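# Place bottles on ledges matching their cap colours

## Task

Put every bottle upright on the wall ledge whose coloured label strip is the same colour as the bottle's cap, with the bottle's entire base resting on that ledge.

## Robot and tools

Robot: two seven-joint arms, left_arm and right_arm, each ending in a two-finger gripper. Both face +x. left_arm sits on the +y side; image left and right do not follow the arm names. Two fixed cameras, cam_high and cam_low (each 896x504), provide images.

Frame: one scene frame for everything. Its origin lies on the plane z = 0, under the point midway between the two arm bases, which are 0.70 m higher. +z is up, +x is forward. Positions are in metres, orientations are quaternions written w first (qw, qx, qy, qz). Reported hand positions and orientations can be a few centimetres off, more so at long reach.

Gripper axes: the fingers extend along the gripper's +z and close along its y axis. end_effector_position is the spot between the pads when shut, just under 1 cm behind the tips. Closing pushes the tips about 17 mm farther along +z, mostly while the pads are still more than 70 mm apart.

The row: every motion command is built from rows of 16 numbers, always including both arms: x, y, z, qw, qx, qy, qz, opening for left_arm, then the same eight for right_arm. x, y, z and the quaternion are an absolute target pose for that gripper's end_effector_position and end_effector_quat_wxyz in the scene frame. opening runs from -1 (closed) to +1 (fully open, 0.145 m); it is a command, so 0 means half open, not unchanged. Going from open to closed takes at least about 0.5 s.

execute_actions(actions, cameras): actions is a list of actions; each action is a list of 1 to 15 rows, each row lasting one step of 1/30 s. If fewer than 15 rows are given, the final row is repeated to fill 15 steps (0.5 s). Each target must lie within 0.6 m of that gripper's current position along each of the gripper's own axes, or the action is rejected for both arms; if the first action fails this against the last reported state, or any action is malformed, the whole call is rejected. An empty actions list just returns state and images. To hold an arm still, resend the exact pose from the last result before it stopped, plus its wanted opening, in every call; keep a fixed quaternion constant rather than copying a drifted reading.

move(target, speed, blend, opening_speed, blocking, cameras): drives each gripper in a straight line from its Hand target to the given absolute pose. target is one 16-number row or a list of up to 15 rows (waypoints) sharing at most 10 s; the 0.6 m check does not apply. speed is in m/s, 0.002 to 1.1, default 0.25 (rotation up to twice that in rad/s), one value or one per waypoint. blend (metres) rounds waypoint corners; 0 stops at each. opening_speed (0.2 or more per second on the -1..+1 scale) ramps the fingers. blocking=false returns after about 0.5 s while the move continues; a new move replaces a running one. Paths do not avoid obstacles or the other arm; faster moves overshoot, stray and hit harder, and grippers can exceed speed, especially with a nearly straight arm. An opening change in the first row pauses motion only if that target is within 3 mm of the gripper; in later rows it is applied on arrival. The result adds a move: line: done, off_target, moving, held or fault, plus limits (paced = pose clipped, held = steps withheld). Arms not named there ended done (within 3 mm and 2 degrees). done does not mean no contact.

wait(seconds 0 to 10, cameras): let time pass with last commands held; a running move continues. stop(cameras): brake a running move; fast moves need room. zoom_image(camera, region): region is [x0, y0, x1, y1] pixels of that camera's latest image, at most 504x504. read_manual(section): licence texts only. finished_scene(scene): ends the current scene, given its number as an integer; irreversible. The goal must hold with the robot released.

Result lines: per arm end_effector_position, end_effector_quat_wxyz, Hand target (where the arm is actually being sent, often short of your command, so send the remainder next), Tool commands, Joint positions (last value = opening in metres), Joint velocities ("within noise" means still), Joint torques (include gravity, offsets, noise; numbers 3 and 4 wrap at plus or minus 28 N m), grip_measured (opening on the command scale). Action calls also list positions at some steps. Camera calibration gives K, distortion and T_world_to_cam for projecting points.

Control notes: the commanded orientation is clipped to within 32 degrees of the measured one each step, so large turns take several actions and may swing the elbow. To grasp, command an opening well below grip_measured; about 10 N per pad, objects up to about 11 cm wide. Fast closing squeezes harder.

Avoid: dropping bottles or releasing them while moving, fast impacts and hard presses, knocking anything out of the work area, arms colliding or one gripper closing on the other's fingers (the clearance check does not guard grippers against each other). Holding loads, stretched arms or pushing at unreachable poses heat motors; MOTOR HOT appears at 85 °C and at 100 °C an OVER-TEMPERATURE FAULT stops the arm for 30 to 60 s or more. Loose objects may occasionally get a brief push.

Each tool is called after "Call:" by a JSON object that holds its "api" and its "payload", one argument or row to a line.

## Session

Call:
{"api": "move", "payload": {
  "target": [0.22,0.30,0.74,0,0.7071,0,0.7071,0.4,0.22,-0.30,0.74,0,0.7071,0,0.7071,0.4],
  "speed": 0.35
}}

Call:
{"api": "zoom_image", "payload": {
  "camera": "cam_high",
  "region": [430, 200, 680, 420]
}}

Call:
{"api": "zoom_image", "payload": {
  "camera": "cam_low",
  "region": [320, 130, 620, 400]
}}

Scene clock: 3.93 s.
left_arm: end_effector_position=(+0.2195, +0.3001, +0.7411) grip_measured=+0.40 end_effector_quat_wxyz=(+0.000, +0.704, -0.002, +0.711) | right_arm: end_effector_position=(+0.2876, -0.2675, +0.6692) grip_measured=+0.14 end_effector_quat_wxyz=(-0.111, +0.741, +0.006, +0.662)
Joint positions: left_arm=[-0.711 0.848 1.474 2.375 1.585 0.78 -0.112 0.105] | right_arm=[-0.396 0.899 0.772 2.232 1.388 0.651 -0.109 0.086]
Joint velocities: within noise
Joint torques (N m): left_arm=[0.25 4.76 0.92 0.24 0.13 -0.53 -0.05] | right_arm=[0.51 -3.18 -25.32 25.39 -0.03 3.31 -2.57]
Motor temperatures (°C): left_arm=[20 21 22 20 21 23 21] | right_arm=[20 23 28 23 20 20 22]
Hand target: left_arm +0.2200, +0.3001, +0.7399; +0.000, +0.706, -0.001, +0.708 | right_arm +0.2527, -0.2895, +0.7297; +0.002, +0.692, +0.004, +0.722
Off the commanded pose: left_arm 0.001 m, 1 deg | right_arm 0.103 m, 14 deg.
joint sent to its limit (left arm) — joint 5 (forearm roll), upper limit; joint 6 (wrist pitch), upper limit. The joint targets still meet the commanded pose.
move: off_target (right_arm)

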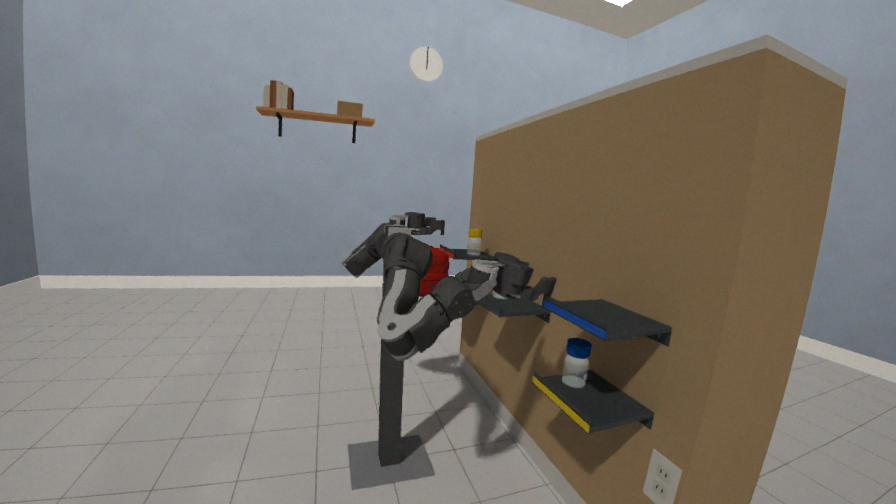

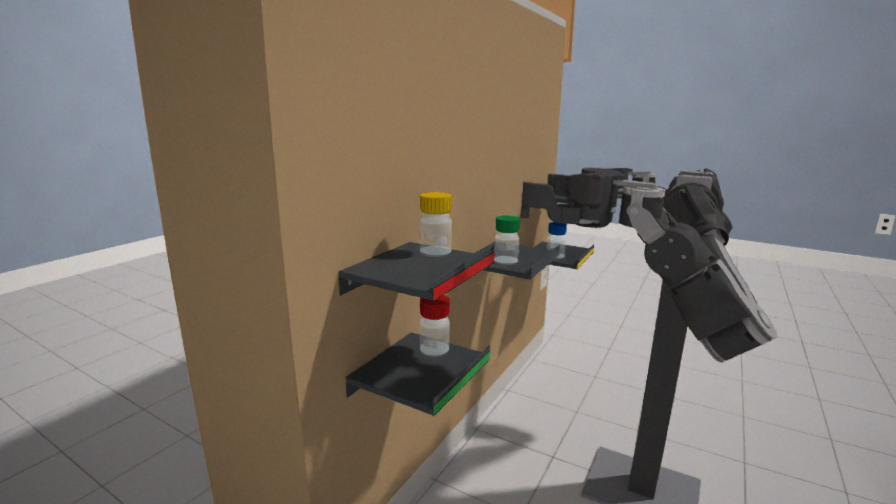

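Scaled by 2.016 from the camera's 896x504 image, which has a finer 1280x720 frame.

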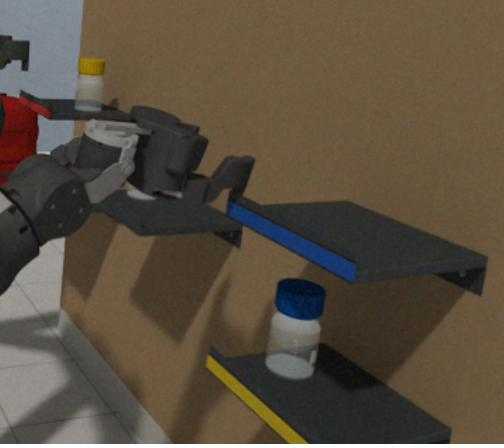

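Scaled by 1.680 from the camera's 896x504 image, which has a finer 1280x720 frame.

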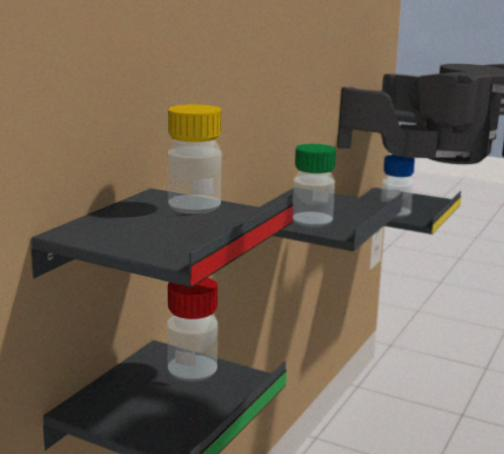

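Call:
{"api": "move", "payload": {
  "target": [
    [0.22,0.30,0.64,0,0.7071,0,0.7071,0.4,0.23,-0.29,0.62,0,0.7071,0,0.7071,0.4],
    [0.25,0.335,0.51,0,0.7071,0,0.7071,0.4,0.22,-0.33,0.54,0,0.7071,0,0.7071,0.4],
    [0.33,0.34,0.50,0,0.7071,0,0.7071,0.4,0.25,-0.35,0.50,0,0.7071,0,0.7071,0.4]
  ],
  "blend": 0.02
}}

Call:
{"api": "zoom_image", "payload": {
  "camera": "cam_low",
  "region": [380, 270, 520, 410]
}}

Call:
{"api": "zoom_image", "payload": {
  "camera": "cam_high",
  "region": [480, 260, 680, 430]
}}

Scene clock: 74.80 s.
left_arm: end_effector_position=(+0.2200, +0.3000, +0.7398) grip_measured=+0.40 end_effector_quat_wxyz=(-0.001, +0.705, -0.002, +0.709) | right_arm: end_effector_position=(+0.2935, -0.2528, +0.6586) grip_measured=+0.39 end_effector_quat_wxyz=(-0.072, +0.740, +0.019, +0.669)
Joint positions: left_arm=[-0.715 0.848 1.47 2.376 1.58 0.778 -0.112 0.105] | right_arm=[-0.359 0.893 0.627 2.287 1.272 0.596 -0.205 0.104]
Joint velocities: left_arm=[within noise] | right_arm=[-0.077 0.011 0.061 -0.002 0.227 0.037 0.081 -0.013]
Joint torques (N m): left_arm=[-0.07 3.55 1.02 0.47 0.04 -0.69 0.11] | right_arm=[-6.58 -1.78 0.84 15.5 3.33 4.99 0.33]
Motor temperatures (°C): left_arm=[20 22 22 20 21 24 21] | right_arm=[24 23 38 71 49 87 24]
Hand target: left_arm +0.2200, +0.3000, +0.7386; +0.000, +0.706, -0.001, +0.708 | right_arm +0.2726, -0.2143, +0.6251; -0.136, +0.798, +0.057, +0.585
Tool commands: left_gripper/opening=+0.4 right_gripper/opening=+0.4
Off the commanded pose: left_arm 0.267 m, 0 deg.
OVER-TEMPERATURE FAULT: HOT MOTORS OFF, OTHERS HOLD. Before this call, joint 3 (upper arm roll) of the right arm reached 100 °C; the stop lasted 50 seconds. The right arm may have given way at the joints whose motors were off. The right arm ran none of this call's commands: an arm, its gripper or tool too, takes no command until a result says that it accepts commands again. At the stop's end the right arm was STILL HOT (87 °C). In this call the stop used 70 of the actions that the scene allows. The right arm's motors are all on again: its gripper holds where the fault left it. The right arm accepts commands again. To cool a motor, set the load down, stop pushing, or move to a pose that needs little force. The fault comes again as soon as a motor of the right arm gets that hot.
MOTOR HOT: on. Joint 6 (wrist pitch) of the right arm reports 87 °C.
move: fault (right_arm), off_target (left_arm; braked at the fault stop of right_arm); path passed 0 of 3 targets

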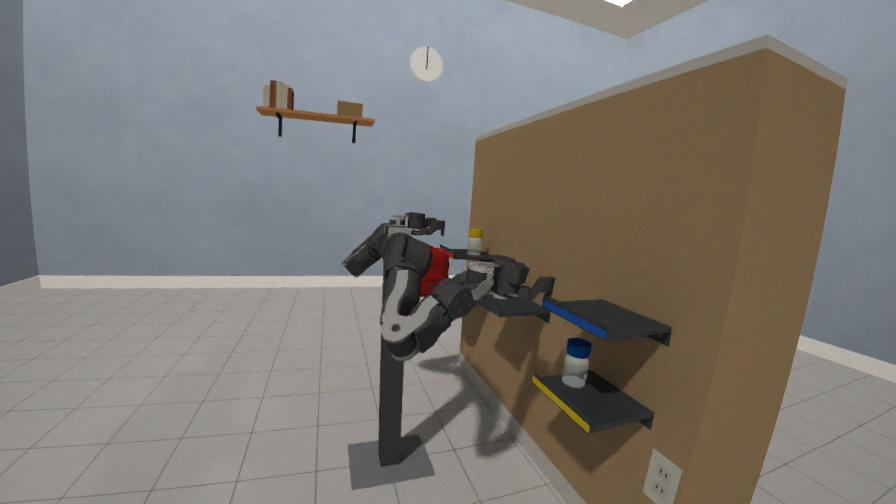

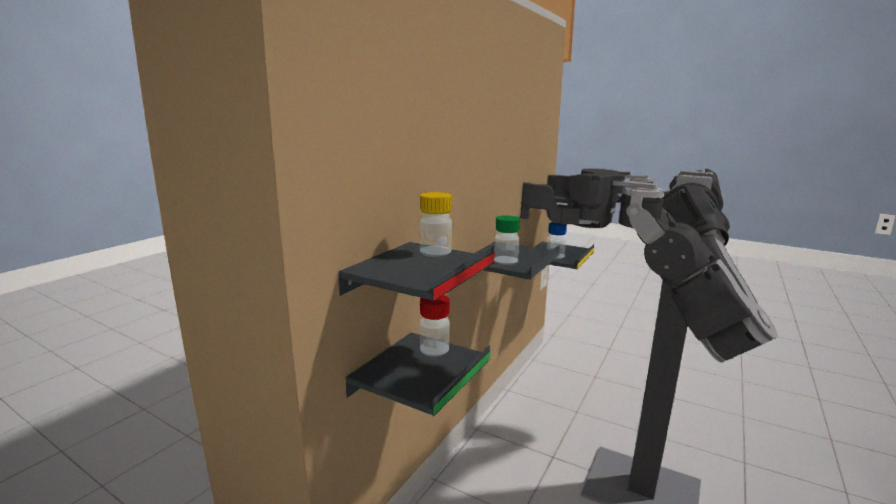

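Scaled by 3.600 from the camera's 896x504 image, which has a finer 1280x720 frame.

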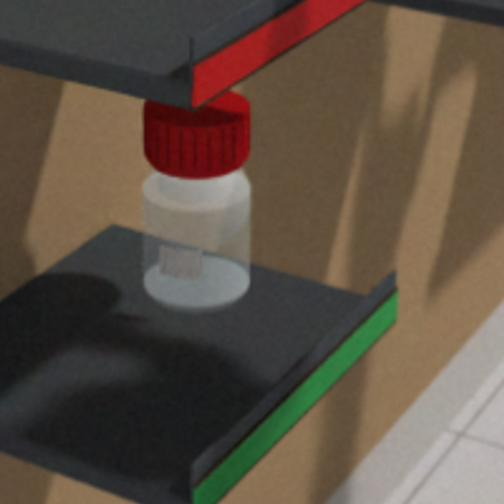

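Scaled by 2.520 from the camera's 896x504 image, which has a finer 1280x720 frame.

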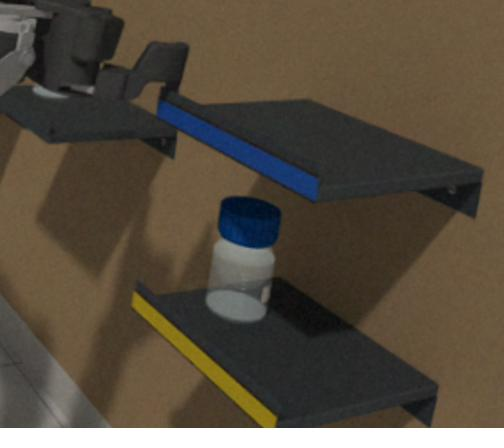

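Call:
{"api": "move", "payload": {
  "target": [
    [0.22,0.30,0.64,0,0.7071,0,0.7071,0.4,0.28,-0.23,0.71,0,0.7071,0,0.7071,0.2],
    [0.25,0.335,0.51,0,0.7071,0,0.7071,0.4,0.23,-0.25,0.70,0,0.7071,0,0.7071,0.2],
    [0.33,0.34,0.505,0,0.7071,0,0.7071,0.4,0.22,-0.29,0.66,0,0.7071,0,0.7071,0.2]
  ],
  "blend": 0.02
}}

Call:
{"api": "zoom_image", "payload": {
  "camera": "cam_low",
  "region": [380, 270, 520, 410]
}}

Scene clock: 85.10 s.
left_arm: end_effector_position=(+0.3304, +0.3391, +0.5082) grip_measured=+0.40 end_effector_quat_wxyz=(+0.001, +0.704, -0.003, +0.711) | right_arm: end_effector_position=(+0.2778, -0.2633, +0.6595) grip_measured=+0.08 end_effector_quat_wxyz=(-0.062, +0.684, +0.086, +0.722)
Joint positions: left_arm=[-0.22 0.604 0.325 1.532 0.639 -0.072 0.295 0.105] | right_arm=[-0.704 0.907 0.796 2.232 1.122 0.221 0.077 0.082]
Joint velocities: within noise
Joint torques (N m): left_arm=[3.34 5.24 1.5 3.6 0.24 -0.49 -0.02] | right_arm=[-21.8 -39.86 -25.31 -25.31 -0.57 2.72 -2.32]
Motor temperatures (°C): left_arm=[20 22 22 20 21 24 21] | right_arm=[25 26 40 76 49 88 24]
Hand target: left_arm +0.3300, +0.3400, +0.5050; +0.000, +0.707, +0.000, +0.707 | right_arm +0.2422, -0.2873, +0.6588; +0.003, +0.697, +0.013, +0.717
Off the commanded pose: left_arm 0.003 m, 1 deg | right_arm 0.064 m, 13 deg.
MOTOR HOT: still on. Joint 6 (wrist pitch) of the right arm reports 88 °C.
move: off_target (right_arm)

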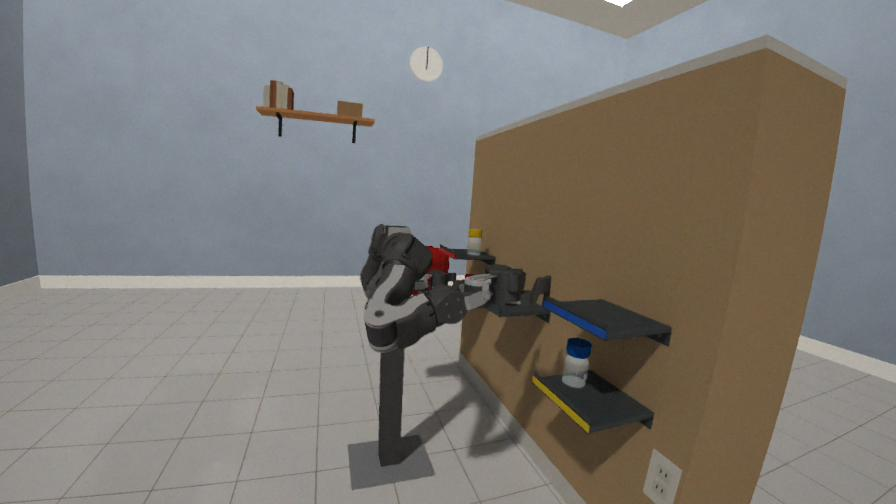

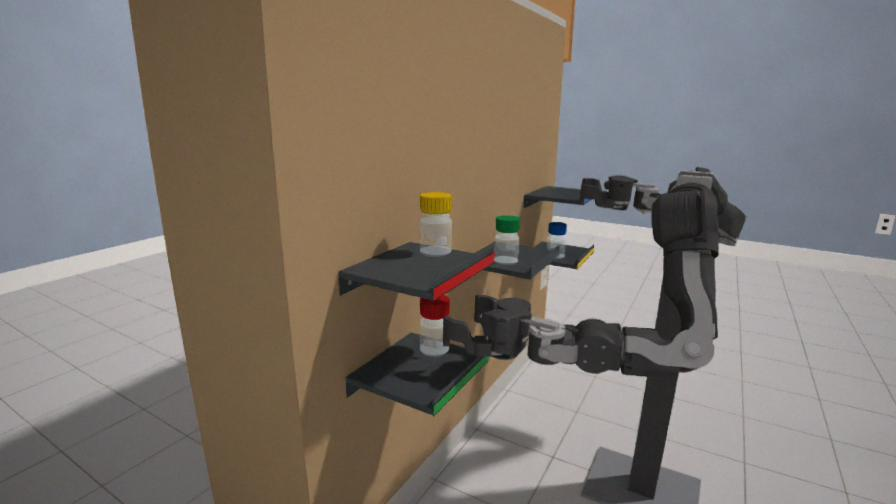

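Scaled by 3.600 from the camera's 896x504 image, which has a finer 1280x720 frame.

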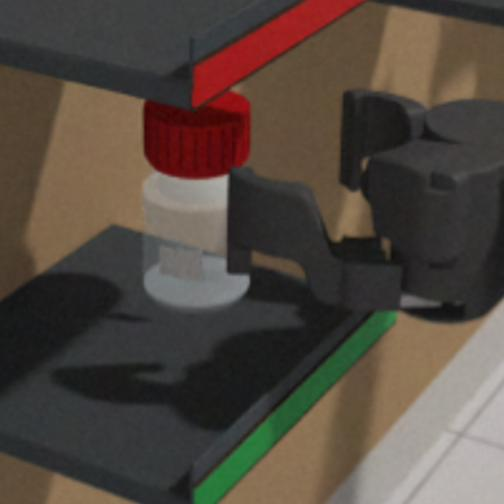

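Call:
{"api": "move", "payload": {
  "target": [
    [0.36,0.34,0.503,0,0.7071,0,0.7071,0.4,0.30,-0.25,0.67,0,0.7071,0,0.7071,0],
    [0.384,0.34,0.503,0,0.7071,0,0.7071,0.4,0.295,-0.165,0.68,0,0.7071,0,0.7071,0],
    [0.384,0.34,0.503,0,0.7071,0,0.7071,-0.55,0.24,-0.19,0.66,0,0.7071,0,0.7071,0]
  ],
  "opening_speed": 1.5
}}

Call:
{"api": "zoom_image", "payload": {
  "camera": "cam_low",
  "region": [380, 270, 520, 410]
}}

Scene clock: 142.63 s.
left_arm: end_effector_position=(+0.3305, +0.3393, +0.5081) grip_measured=+0.40 end_effector_quat_wxyz=(+0.001, +0.704, -0.003, +0.710) | right_arm: end_effector_position=(+0.2789, -0.2665, +0.6539) grip_measured=+0.20 end_effector_quat_wxyz=(-0.097, +0.525, +0.081, +0.842)
Joint positions: left_arm=[-0.22 0.604 0.325 1.531 0.638 -0.071 0.295 0.105] | right_arm=[-0.804 1.119 0.442 2.009 1.083 -0.673 0.028 0.09]
Joint velocities: left_arm=[within noise] | right_arm=[-0.297 0.187 0.164 0.081 0.11 -0.007 -0.212 0.004]
Joint torques (N m): left_arm=[3.84 5.21 1.26 3.36 0.24 -0.48 -0.02] | right_arm=[-0.65 1.38 1.54 1.44 0.39 -0.27 -0.53]
Motor temperatures (°C): left_arm=[21 24 23 21 21 24 21] | right_arm=[61 72 47 50 33 56 44]
Hand target: left_arm +0.3305, +0.3400, +0.5050; +0.000, +0.707, +0.000, +0.707 | right_arm +0.2792, -0.2734, +0.6465; -0.093, +0.537, +0.058, +0.837
Tool commands: left_gripper/opening=+0.4 right_gripper/opening=+0.2
Off the commanded pose: left_arm 0.054 m, 1 deg.
OVER-TEMPERATURE FAULT: HOT MOTORS OFF, OTHERS HOLD. Before this call, joint 4 (elbow) of the right arm reached 100 °C; the stop lasted 50 seconds. The right arm may have given way at the joints whose motors were off. The right arm ran none of this call's commands: an arm, its gripper or tool too, takes no command until a result says that it accepts commands again. In this call the stop used 83 of the actions that the scene allows. The right arm's motors are all on again: its gripper holds where the fault left it. The right arm accepts commands again.
move: fault (right_arm), off_target (left_arm; braked at the fault stop of right_arm); path passed 0 of 3 targets; target 3's new opening was not sent

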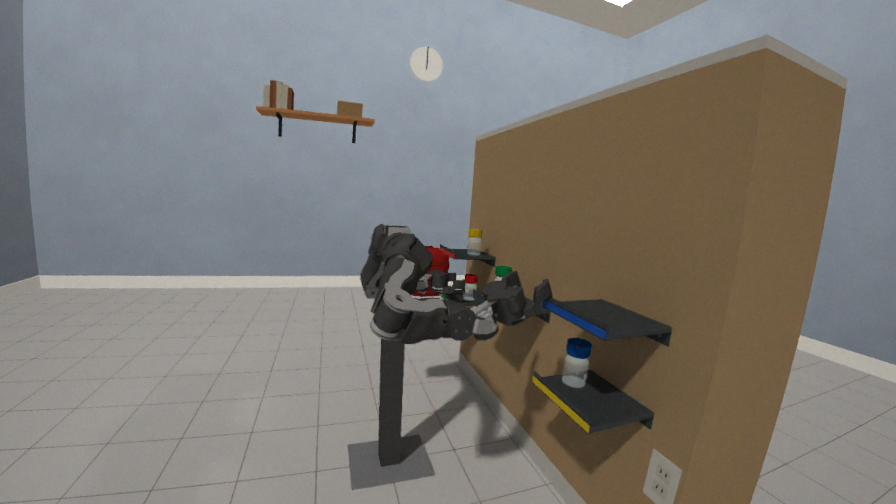

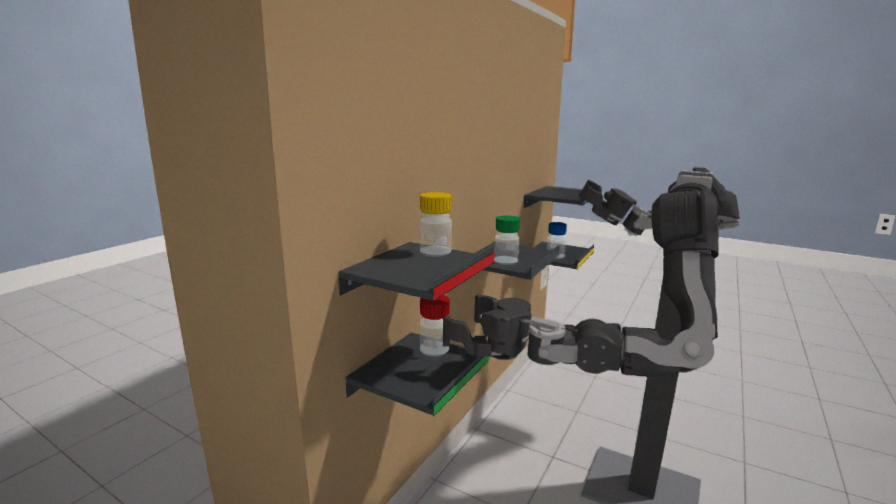

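Scaled by 3.600 from the camera's 896x504 image, which has a finer 1280x720 frame.

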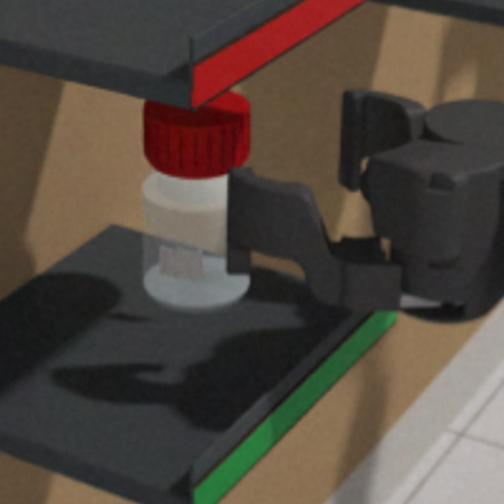

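Call:
{"api": "move", "payload": {
  "target": [
    [0.36,0.34,0.503,0,0.7071,0,0.7071,0.4,0.285,-0.20,0.665,-0.09,0.53,0.08,0.84,0],
    [0.384,0.34,0.503,0,0.7071,0,0.7071,0.4,0.26,-0.16,0.67,0,0.68,0,0.733,0],
    [0.384,0.34,0.503,0,0.7071,0,0.7071,-0.55,0.22,-0.20,0.64,0,0.7071,0,0.7071,0]
  ],
  "opening_speed": 1.5
}}

Call:
{"api": "zoom_image", "payload": {
  "camera": "cam_low",
  "region": [380, 270, 520, 410]
}}

Scene clock: 153.70 s.
left_arm: end_effector_position=(+0.3841, +0.3402, +0.5061) grip_measured=-0.24 end_effector_quat_wxyz=(-0.001, +0.704, -0.002, +0.710) | right_arm: end_effector_position=(+0.2201, -0.2003, +0.6396) grip_measured=+0.00 end_effector_quat_wxyz=(-0.081, +0.590, +0.078, +0.799)
Joint positions: left_arm=[0.078 0.605 0.169 1.301 0.578 -0.061 0.291 0.058] | right_arm=[-1.311 1.079 0.553 2.441 0.689 -0.632 -0.433 0.076]
Joint velocities: within noise
Joint torques (N m): left_arm=[5.6 5.13 1.16 3.67 0.28 -0.57 0.07] | right_arm=[-0.15 0.96 3.14 2.77 0 -0.25 0.14]
Motor temperatures (°C): left_arm=[21 24 23 21 21 24 21] | right_arm=[47 59 43 45 33 53 39]
Hand target: left_arm +0.3840, +0.3399, +0.5030; +0.000, +0.707, +0.000, +0.707 | right_arm +0.2203, -0.2003, +0.6396; -0.080, +0.591, +0.080, +0.799
Off the commanded pose: left_arm 0.003 m, 0 deg | right_arm 0.001 m, 21 deg.
joint read past its limit (right arm) — joint 4 (elbow), upper limit, where the elbow is as bent as it goes.
joint sent to its limit (right arm) — joint 1 (shoulder pitch), lower limit; joint 4 (elbow), upper limit, where the elbow is as bent as it goes. The joint targets are off in orientation, not in position.
move: off_target (right_arm); target 3's new opening was sent with left_arm's hand 0.004 m and 1 deg from that target

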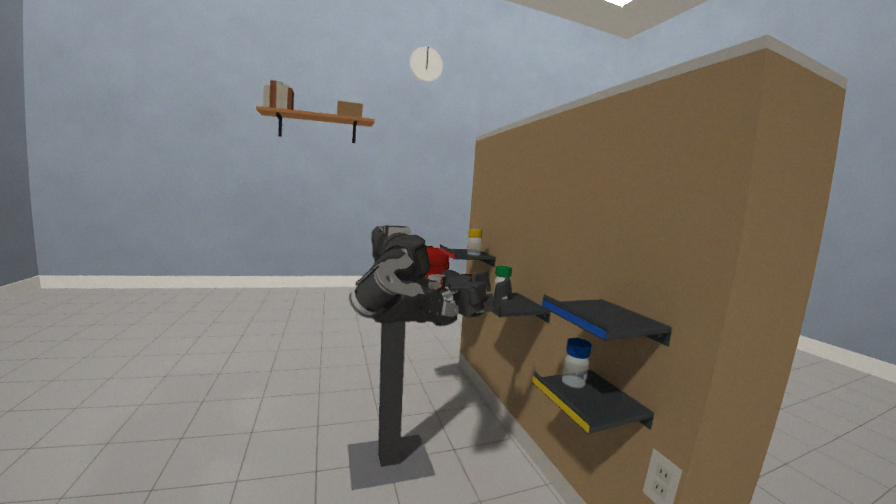

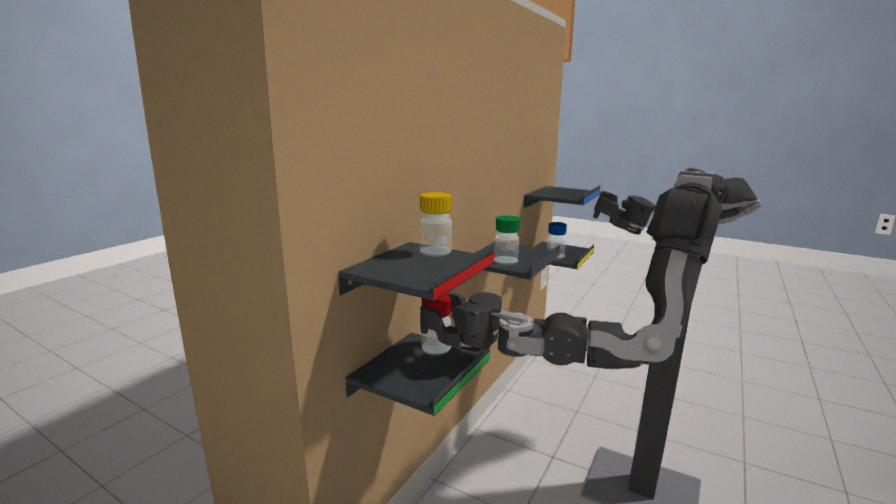

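Scaled by 3.600 from the camera's 896x504 image, which has a finer 1280x720 frame.

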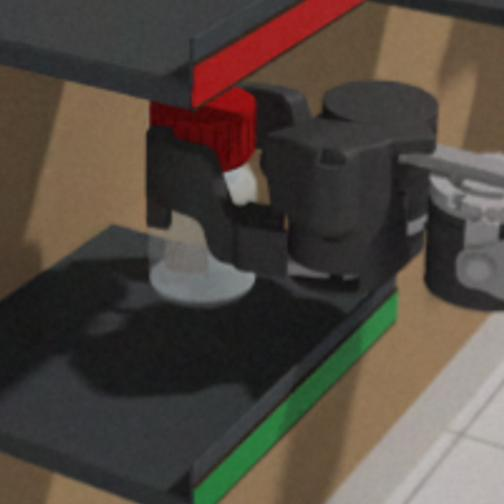

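Call:
{"api": "move", "payload": {
  "target": [
    [0.384,0.34,0.532,0,0.7071,0,0.7071,-0.6,0.23,-0.26,0.56,0,0.7071,0,0.7071,0.3],
    [0.27,0.27,0.54,0,0.7071,0,0.7071,-0.6,0.235,-0.34,0.50,0,0.7071,0,0.7071,0.4],
    [0.25,0.245,0.60,0,0.7071,0,0.7071,-0.6,0.26,-0.35,0.50,0,0.7071,0,0.7071,0.4],
    [0.25,0.245,0.74,0,0.7071,0,0.7071,-0.6,0.33,-0.35,0.495,0,0.7071,0,0.7071,0.4]
  ],
  "blend": 0.015
}}

Call:
{"api": "zoom_image", "payload": {
  "camera": "cam_high",
  "region": [500, 270, 680, 430]
}}

Scene clock: 170.43 s.
left_arm: end_effector_position=(+0.2505, +0.2443, +0.7402) grip_measured=-0.24 end_effector_quat_wxyz=(+0.042, +0.699, -0.065, +0.711) | right_arm: end_effector_position=(+0.3305, -0.3516, +0.4979) grip_measured=+0.40 end_effector_quat_wxyz=(+0.002, +0.704, -0.002, +0.710)
Joint positions: left_arm=[-0.406 0.988 1.087 2.431 1.584 0.781 -0.274 0.058] | right_arm=[-0.214 1.126 -0.283 1.447 1.141 -0.531 -0.015 0.105]
Joint velocities: within noise
Joint torques (N m): left_arm=[1.86 4.21 1.72 0.16 0.07 -0.59 -0.08] | right_arm=[2.99 6.47 2.59 1.54 0.04 -0.28 0.14]
Motor temperatures (°C): left_arm=[22 24 23 22 21 24 21] | right_arm=[38 50 39 41 32 50 35]
Hand target: left_arm +0.2504, +0.2456, +0.7401; +0.041, +0.700, -0.062, +0.711 | right_arm +0.3300, -0.3501, +0.4951; +0.000, +0.707, +0.000, +0.707
Off the commanded pose: left_arm 0.001 m, 9 deg | right_arm 0.003 m, 1 deg.
joint sent to its limit (left arm) — joint 4 (elbow), upper limit, where the elbow is as bent as it goes; joint 5 (forearm roll), upper limit; joint 6 (wrist pitch), upper limit. The joint targets are off in orientation, not in position.
move: off_target (left_arm); blend cut to 0 m at target 2

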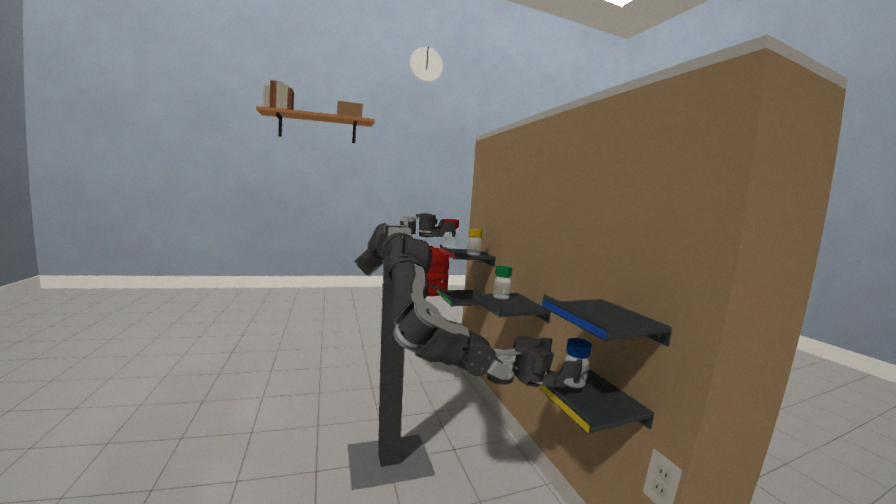

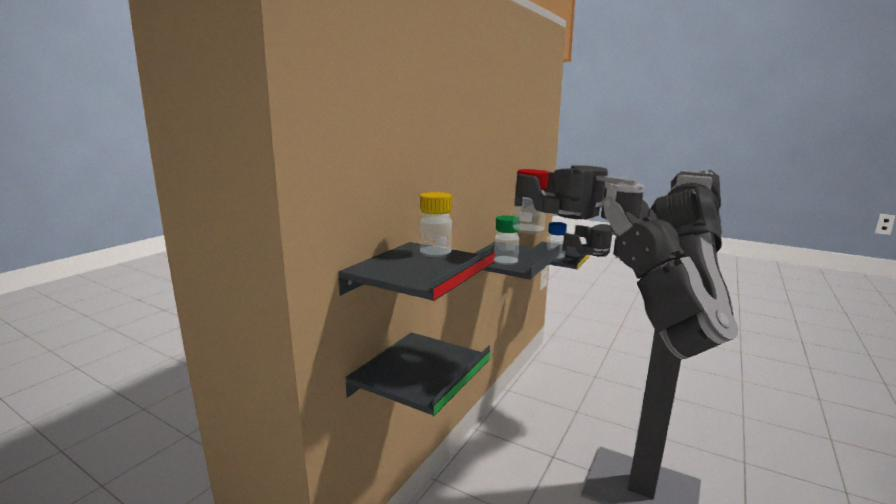

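Scaled by 2.800 from the camera's 896x504 image, which has a finer 1280x720 frame.

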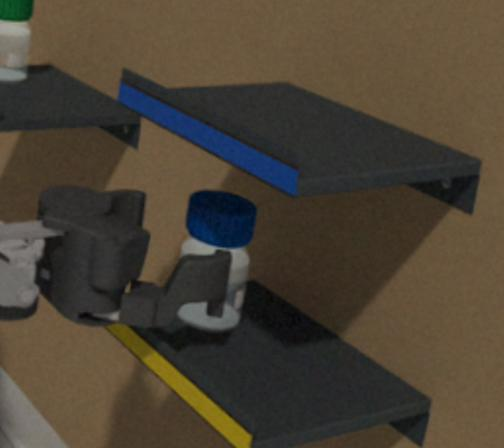

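Call:
{"api": "move", "payload": {
  "target": [
    [0.29,0.36,0.75,0,0.7071,0,0.7071,-0.6,0.36,-0.35,0.503,0,0.7071,0,0.7071,0.4],
    [0.32,0.43,0.75,0,0.7071,0,0.7071,-0.6,0.371,-0.35,0.503,0,0.7071,0,0.7071,0.4],
    [0.378,0.445,0.735,0,0.7071,0,0.7071,-0.6,0.371,-0.35,0.503,0,0.7071,0,0.7071,-0.55]
  ],
  "blend": [0.02,0,0],
  "opening_speed": 2
}}

Call:
{"api": "zoom_image", "payload": {
  "camera": "cam_high",
  "region": [500, 270, 680, 430]
}}

Call:
{"api": "zoom_image", "payload": {
  "camera": "cam_low",
  "region": [350, 140, 550, 310]
}}

Scene clock: 189.90 s.
left_arm: end_effector_position=(+0.3790, +0.4443, +0.7329) grip_measured=-0.24 end_effector_quat_wxyz=(-0.002, +0.712, -0.001, +0.702) | right_arm: end_effector_position=(+0.3713, -0.3515, +0.5060) grip_measured=-0.24 end_effector_quat_wxyz=(+0.002, +0.704, -0.001, +0.710)
Joint positions: left_arm=[-0.761 1.659 0.86 1.166 1.583 0.125 0.339 0.058] | right_arm=[0.073 1.043 -0.39 1.316 1.099 -0.397 0.03 0.058]
Joint velocities: within noise
Joint torques (N m): left_arm=[5 5.97 4.37 0.03 0.43 -0.87 0.2] | right_arm=[3.73 6.21 2.91 1.78 0.11 -0.32 0.1]
Motor temperatures (°C): left_arm=[21 24 23 21 21 25 21] | right_arm=[36 48 37 37 31 47 33]
Hand target: left_arm +0.3780, +0.4450, +0.7350; +0.000, +0.707, +0.000, +0.707 | right_arm +0.3710, -0.3500, +0.5030; +0.000, +0.707, +0.000, +0.707
Off the commanded pose: left_arm 0.002 m, 1 deg | right_arm 0.003 m, 1 deg.
joint sent to its limit (left arm) — joint 5 (forearm roll), upper limit. The joint targets still meet the commanded pose.
move: done; target 3's new opening was sent with right_arm's hand 0.004 m and 1 deg from that target

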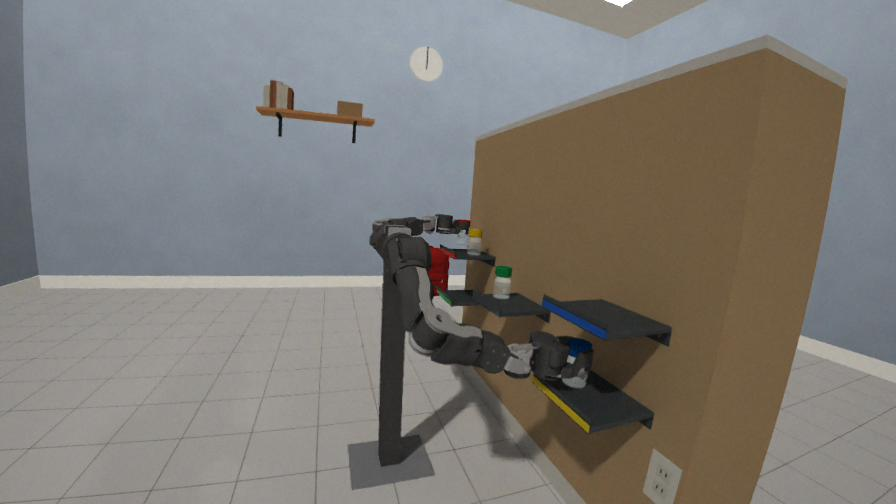

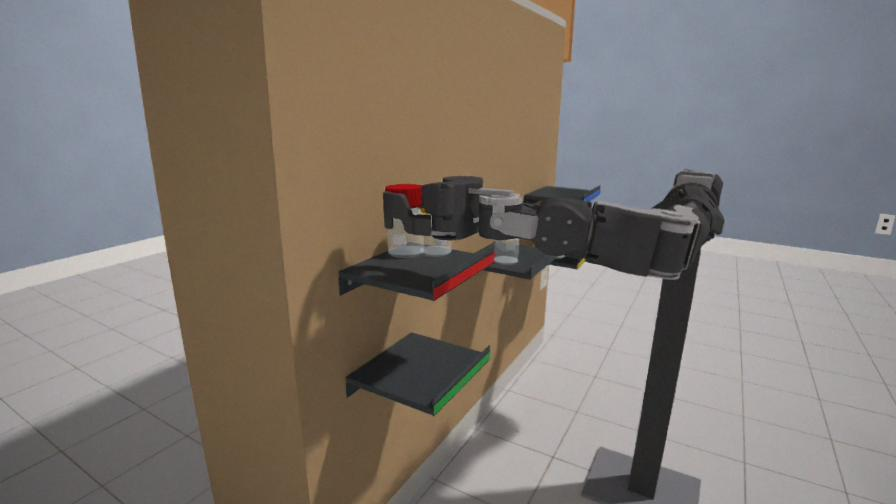

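Scaled by 2.800 from the camera's 896x504 image, which has a finer 1280x720 frame.

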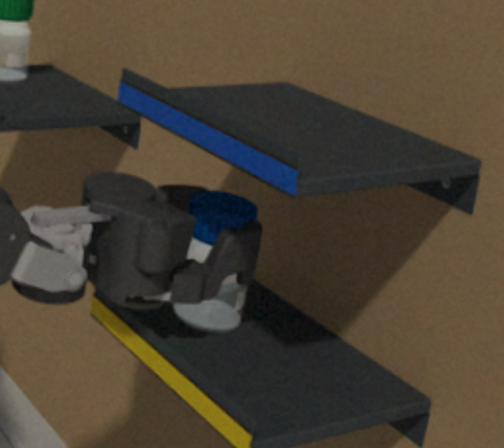

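Scaled by 2.520 from the camera's 896x504 image, which has a finer 1280x720 frame.

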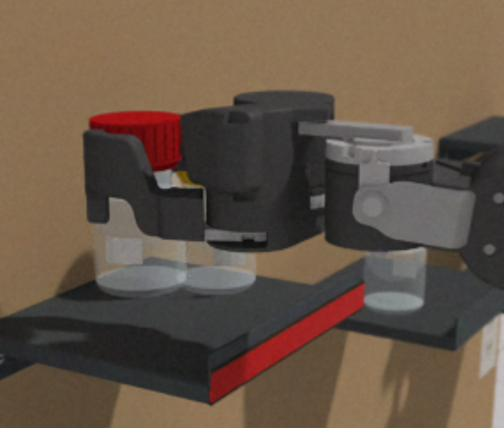

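Call:
{"api": "move", "payload": {
  "target": [
    [0.378,0.445,0.720,0,0.7071,0,0.7071,-0.6,0.371,-0.35,0.532,0,0.7071,0,0.7071,-0.6],
    [0.378,0.445,0.710,0,0.7071,0,0.7071,-0.6,0.30,-0.28,0.54,0,0.7071,0,0.7071,-0.6]
  ],
  "speed": [0.1,0.1]
}}

Call:
{"api": "zoom_image", "payload": {
  "camera": "cam_low",
  "region": [350, 140, 550, 310]
}}

Scene clock: 202.50 s.
left_arm: end_effector_position=(+0.3789, +0.4441, +0.7075) grip_measured=-0.24 end_effector_quat_wxyz=(+0.000, +0.712, -0.001, +0.702) | right_arm: end_effector_position=(+0.2990, -0.2787, +0.5359) grip_measured=-0.24 end_effector_quat_wxyz=(-0.002, +0.713, +0.001, +0.701)
Joint positions: left_arm=[-1.068 1.632 1.09 1.18 1.584 0.044 0.339 0.058] | right_arm=[-0.552 1.295 -0.133 1.958 1.035 -0.501 -0.464 0.058]
Joint velocities: within noise
Joint torques (N m): left_arm=[4.92 3.94 4.41 0.4 0.41 -0.91 0.08] | right_arm=[2.12 5.18 5.05 2.07 -0.29 -0.71 -0.15]
Motor temperatures (°C): left_arm=[21 24 24 21 21 25 21] | right_arm=[35 47 37 36 30 46 32]
Hand target: left_arm +0.3780, +0.4449, +0.7101; +0.000, +0.707, +0.000, +0.707 | right_arm +0.3000, -0.2799, +0.5399; +0.000, +0.707, +0.000, +0.707
Off the commanded pose: left_arm 0.003 m, 1 deg | right_arm 0.004 m, 1 deg.
joint sent to its limit (left arm) — joint 5 (forearm roll), upper limit. The joint targets still meet the commanded pose.
move: off_target (right_arm)

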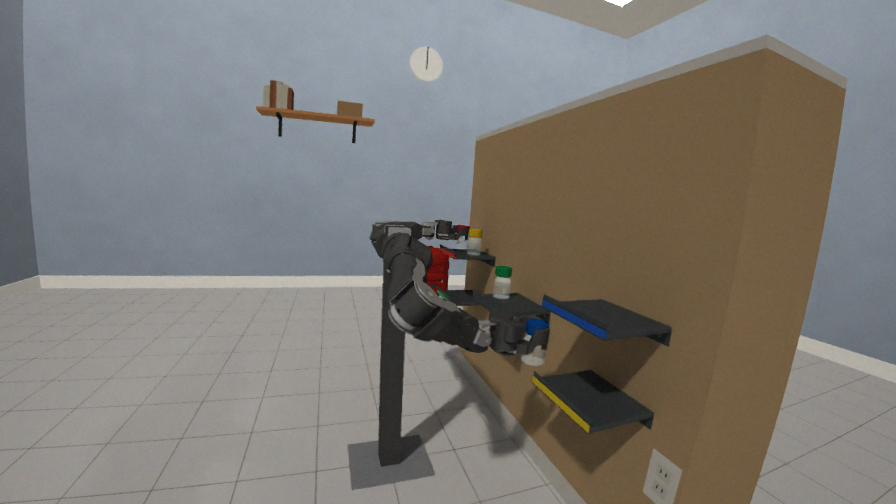

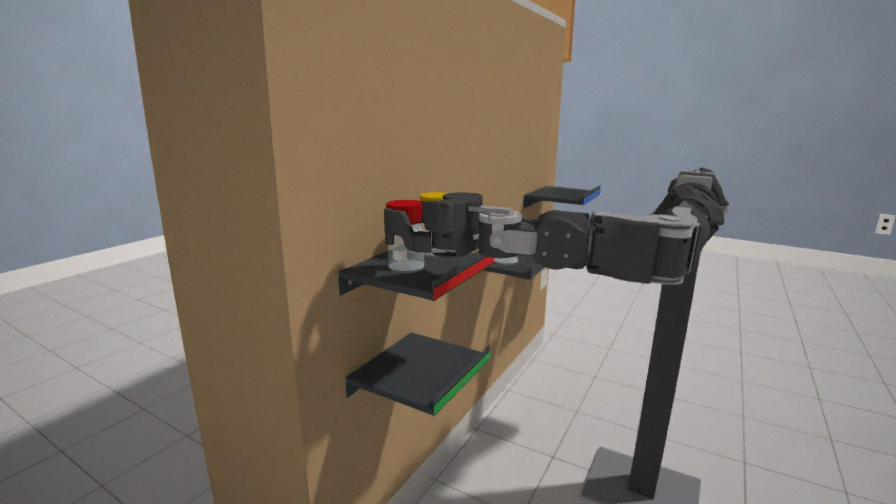

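Scaled by 2.520 from the camera's 896x504 image, which has a finer 1280x720 frame.

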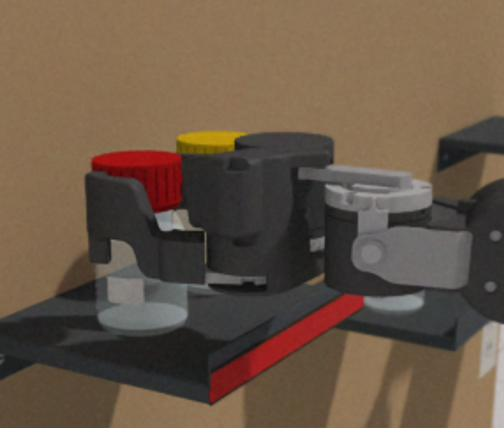

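Call:
{"api": "move", "payload": {
  "target": [
    [0.378,0.445,0.703,0,0.7071,0,0.7071,-0.6,0.25,-0.25,0.57,0,0.7071,0,0.7071,-0.6],
    [0.378,0.445,0.696,0,0.7071,0,0.7071,-0.6,0.25,-0.24,0.72,0,0.7071,0,0.7071,-0.6]
  ],
  "speed": [0.1,0.15]
}}

Call:
{"api": "zoom_image", "payload": {
  "camera": "cam_low",
  "region": [350, 140, 550, 310]
}}

Scene clock: 215.70 s.
left_arm: end_effector_position=(+0.3788, +0.4441, +0.7007) grip_measured=-0.24 end_effector_quat_wxyz=(+0.000, +0.701, -0.002, +0.713) | right_arm: end_effector_position=(+0.2503, -0.2401, +0.7200) grip_measured=-0.24 end_effector_quat_wxyz=(-0.061, +0.714, +0.070, +0.694)
Joint positions: left_arm=[-1.369 1.624 1.36 1.182 1.588 -0.02 0.339 0.058] | right_arm=[-0.591 0.973 1.135 2.44 1.559 0.684 -0.203 0.058]
Joint velocities: within noise
Joint torques (N m): left_arm=[3.6 1.52 3.21 0.4 0.26 -0.34 0.06] | right_arm=[1.23 3.89 1.89 0.47 0.06 -0.55 -0.16]
Motor temperatures (°C): left_arm=[22 24 25 21 21 25 21] | right_arm=[34 45 37 34 30 45 31]
Hand target: left_arm +0.3780, +0.4451, +0.6960; +0.000, +0.707, +0.000, +0.707 | right_arm +0.2504, -0.2405, +0.7201; -0.061, +0.713, +0.067, +0.695
Off the commanded pose: left_arm 0.005 m, 1 deg | right_arm 0.000 m, 11 deg.
joint read past its limit (left arm) — joint 5 (forearm roll), upper limit.
joint sent to its limit (left arm) — joint 5 (forearm roll), upper limit. The joint targets still meet the commanded pose.
joint sent to its limit (right arm) — joint 4 (elbow), upper limit, where the elbow is as bent as it goes; joint 5 (forearm roll), upper limit. The joint targets are off in orientation, not in position.
move: off_target (left_arm, right_arm)

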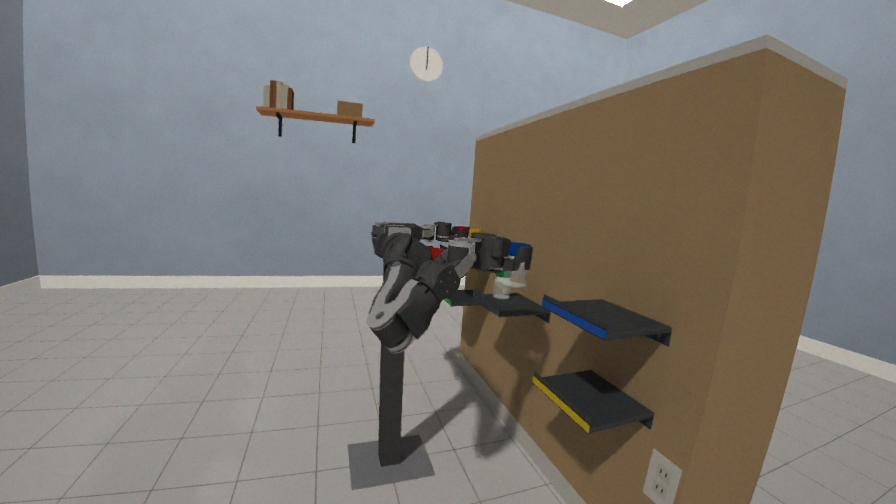

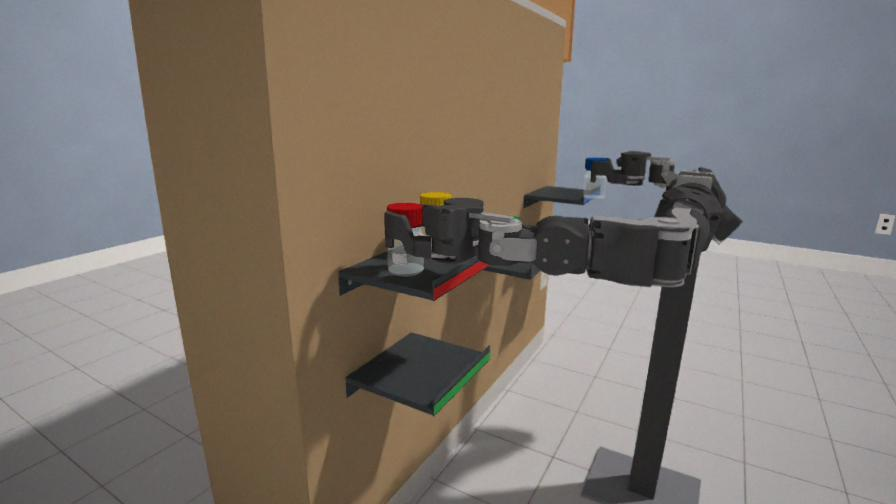

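Scaled by 2.520 from the camera's 896x504 image, which has a finer 1280x720 frame.

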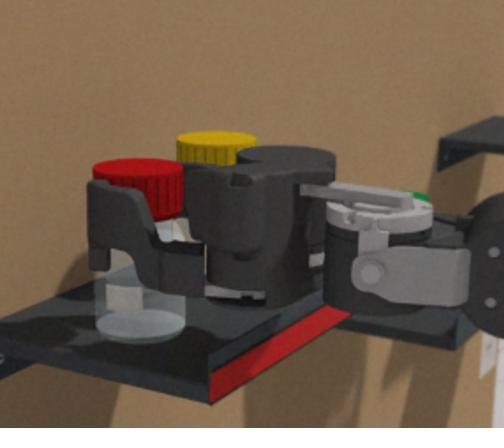

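Call:
{"api": "move", "payload": {
  "target": [
    [0.378,0.445,0.699,0,0.7071,0,0.7071,-0.6,0.28,-0.30,0.745,0,0.7071,0,0.7071,-0.6],
    [0.378,0.445,0.700,0,0.7071,0,0.7071,0.15,0.33,-0.36,0.745,0,0.7071,0,0.7071,-0.6],
    [0.375,0.444,0.77,0,0.7071,0,0.7071,0.15,0.375,-0.37,0.725,0,0.7071,0,0.7071,-0.6]
  ],
  "speed": 0.15
}}

Call:
{"api": "zoom_image", "payload": {
  "camera": "cam_high",
  "region": [500, 200, 680, 360]
}}

Call:
{"api": "zoom_image", "payload": {
  "camera": "cam_low",
  "region": [350, 140, 550, 310]
}}

Scene clock: 238.17 s.
left_arm: end_effector_position=(+0.3748, +0.4440, +0.7731) grip_measured=+0.15 end_effector_quat_wxyz=(-0.001, +0.703, +0.001, +0.711) | right_arm: end_effector_position=(+0.3748, -0.3711, +0.7233) grip_measured=-0.24 end_effector_quat_wxyz=(+0.002, +0.711, -0.002, +0.703)
Joint positions: left_arm=[-1.134 1.664 1.46 1.143 1.473 0.302 0.349 0.087] | right_arm=[-0.565 1.552 0.712 1.598 1.558 0.159 -0.021 0.058]
Joint velocities: within noise
Joint torques (N m): left_arm=[4.65 4.02 2.55 0.42 0.25 -0.47 0.22] | right_arm=[3.57 7.19 4.48 0.51 0.17 -0.78 0.15]
Motor temperatures (°C): left_arm=[22 23 26 21 21 25 21] | right_arm=[33 44 36 33 29 43 29]
Hand target: left_arm +0.3749, +0.4441, +0.7701; +0.000, +0.707, +0.000, +0.707 | right_arm +0.3750, -0.3700, +0.7250; +0.000, +0.707, +0.000, +0.707
Off the commanded pose: left_arm 0.003 m, 1 deg | right_arm 0.002 m, 1 deg.
joint sent to its limit (right arm) — joint 5 (forearm roll), upper limit. The joint targets still meet the commanded pose.
move: done

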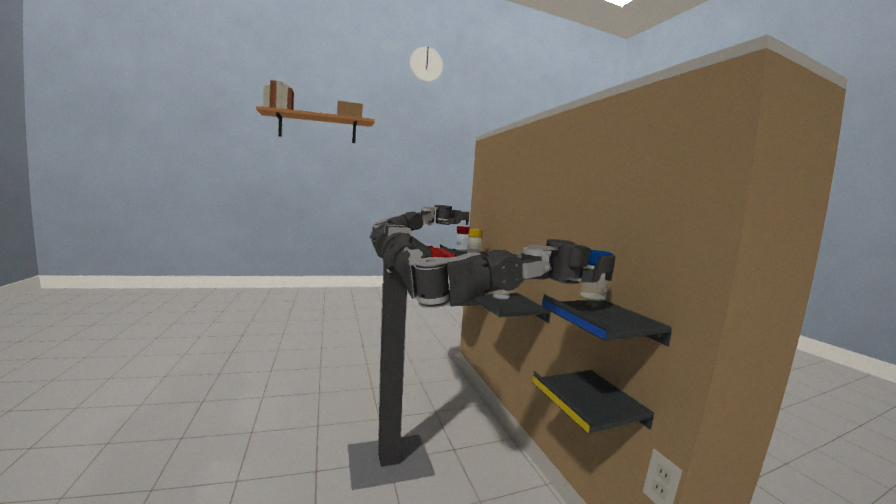

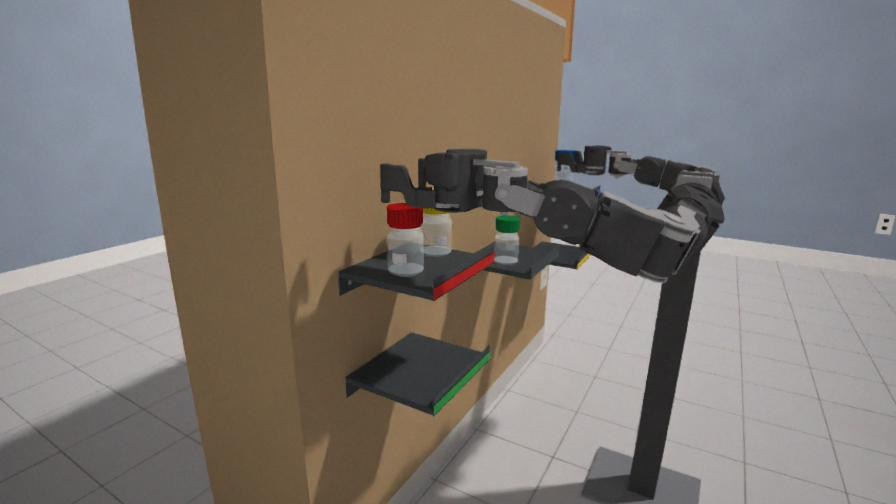

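Scaled by 2.800 from the camera's 896x504 image, which has a finer 1280x720 frame.

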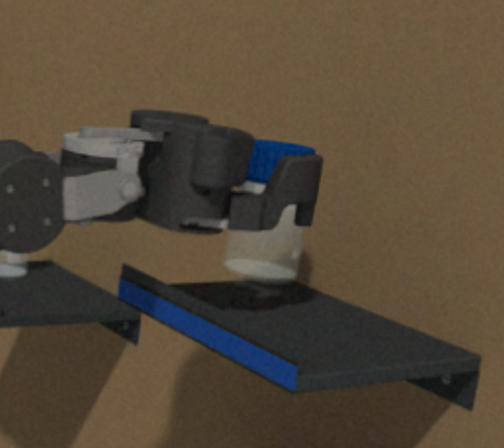

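Scaled by 2.520 from the camera's 896x504 image, which has a finer 1280x720 frame.

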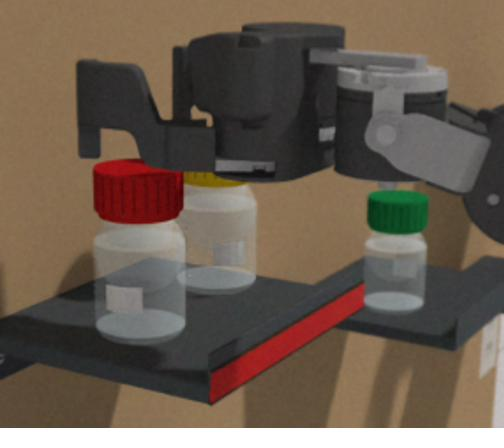

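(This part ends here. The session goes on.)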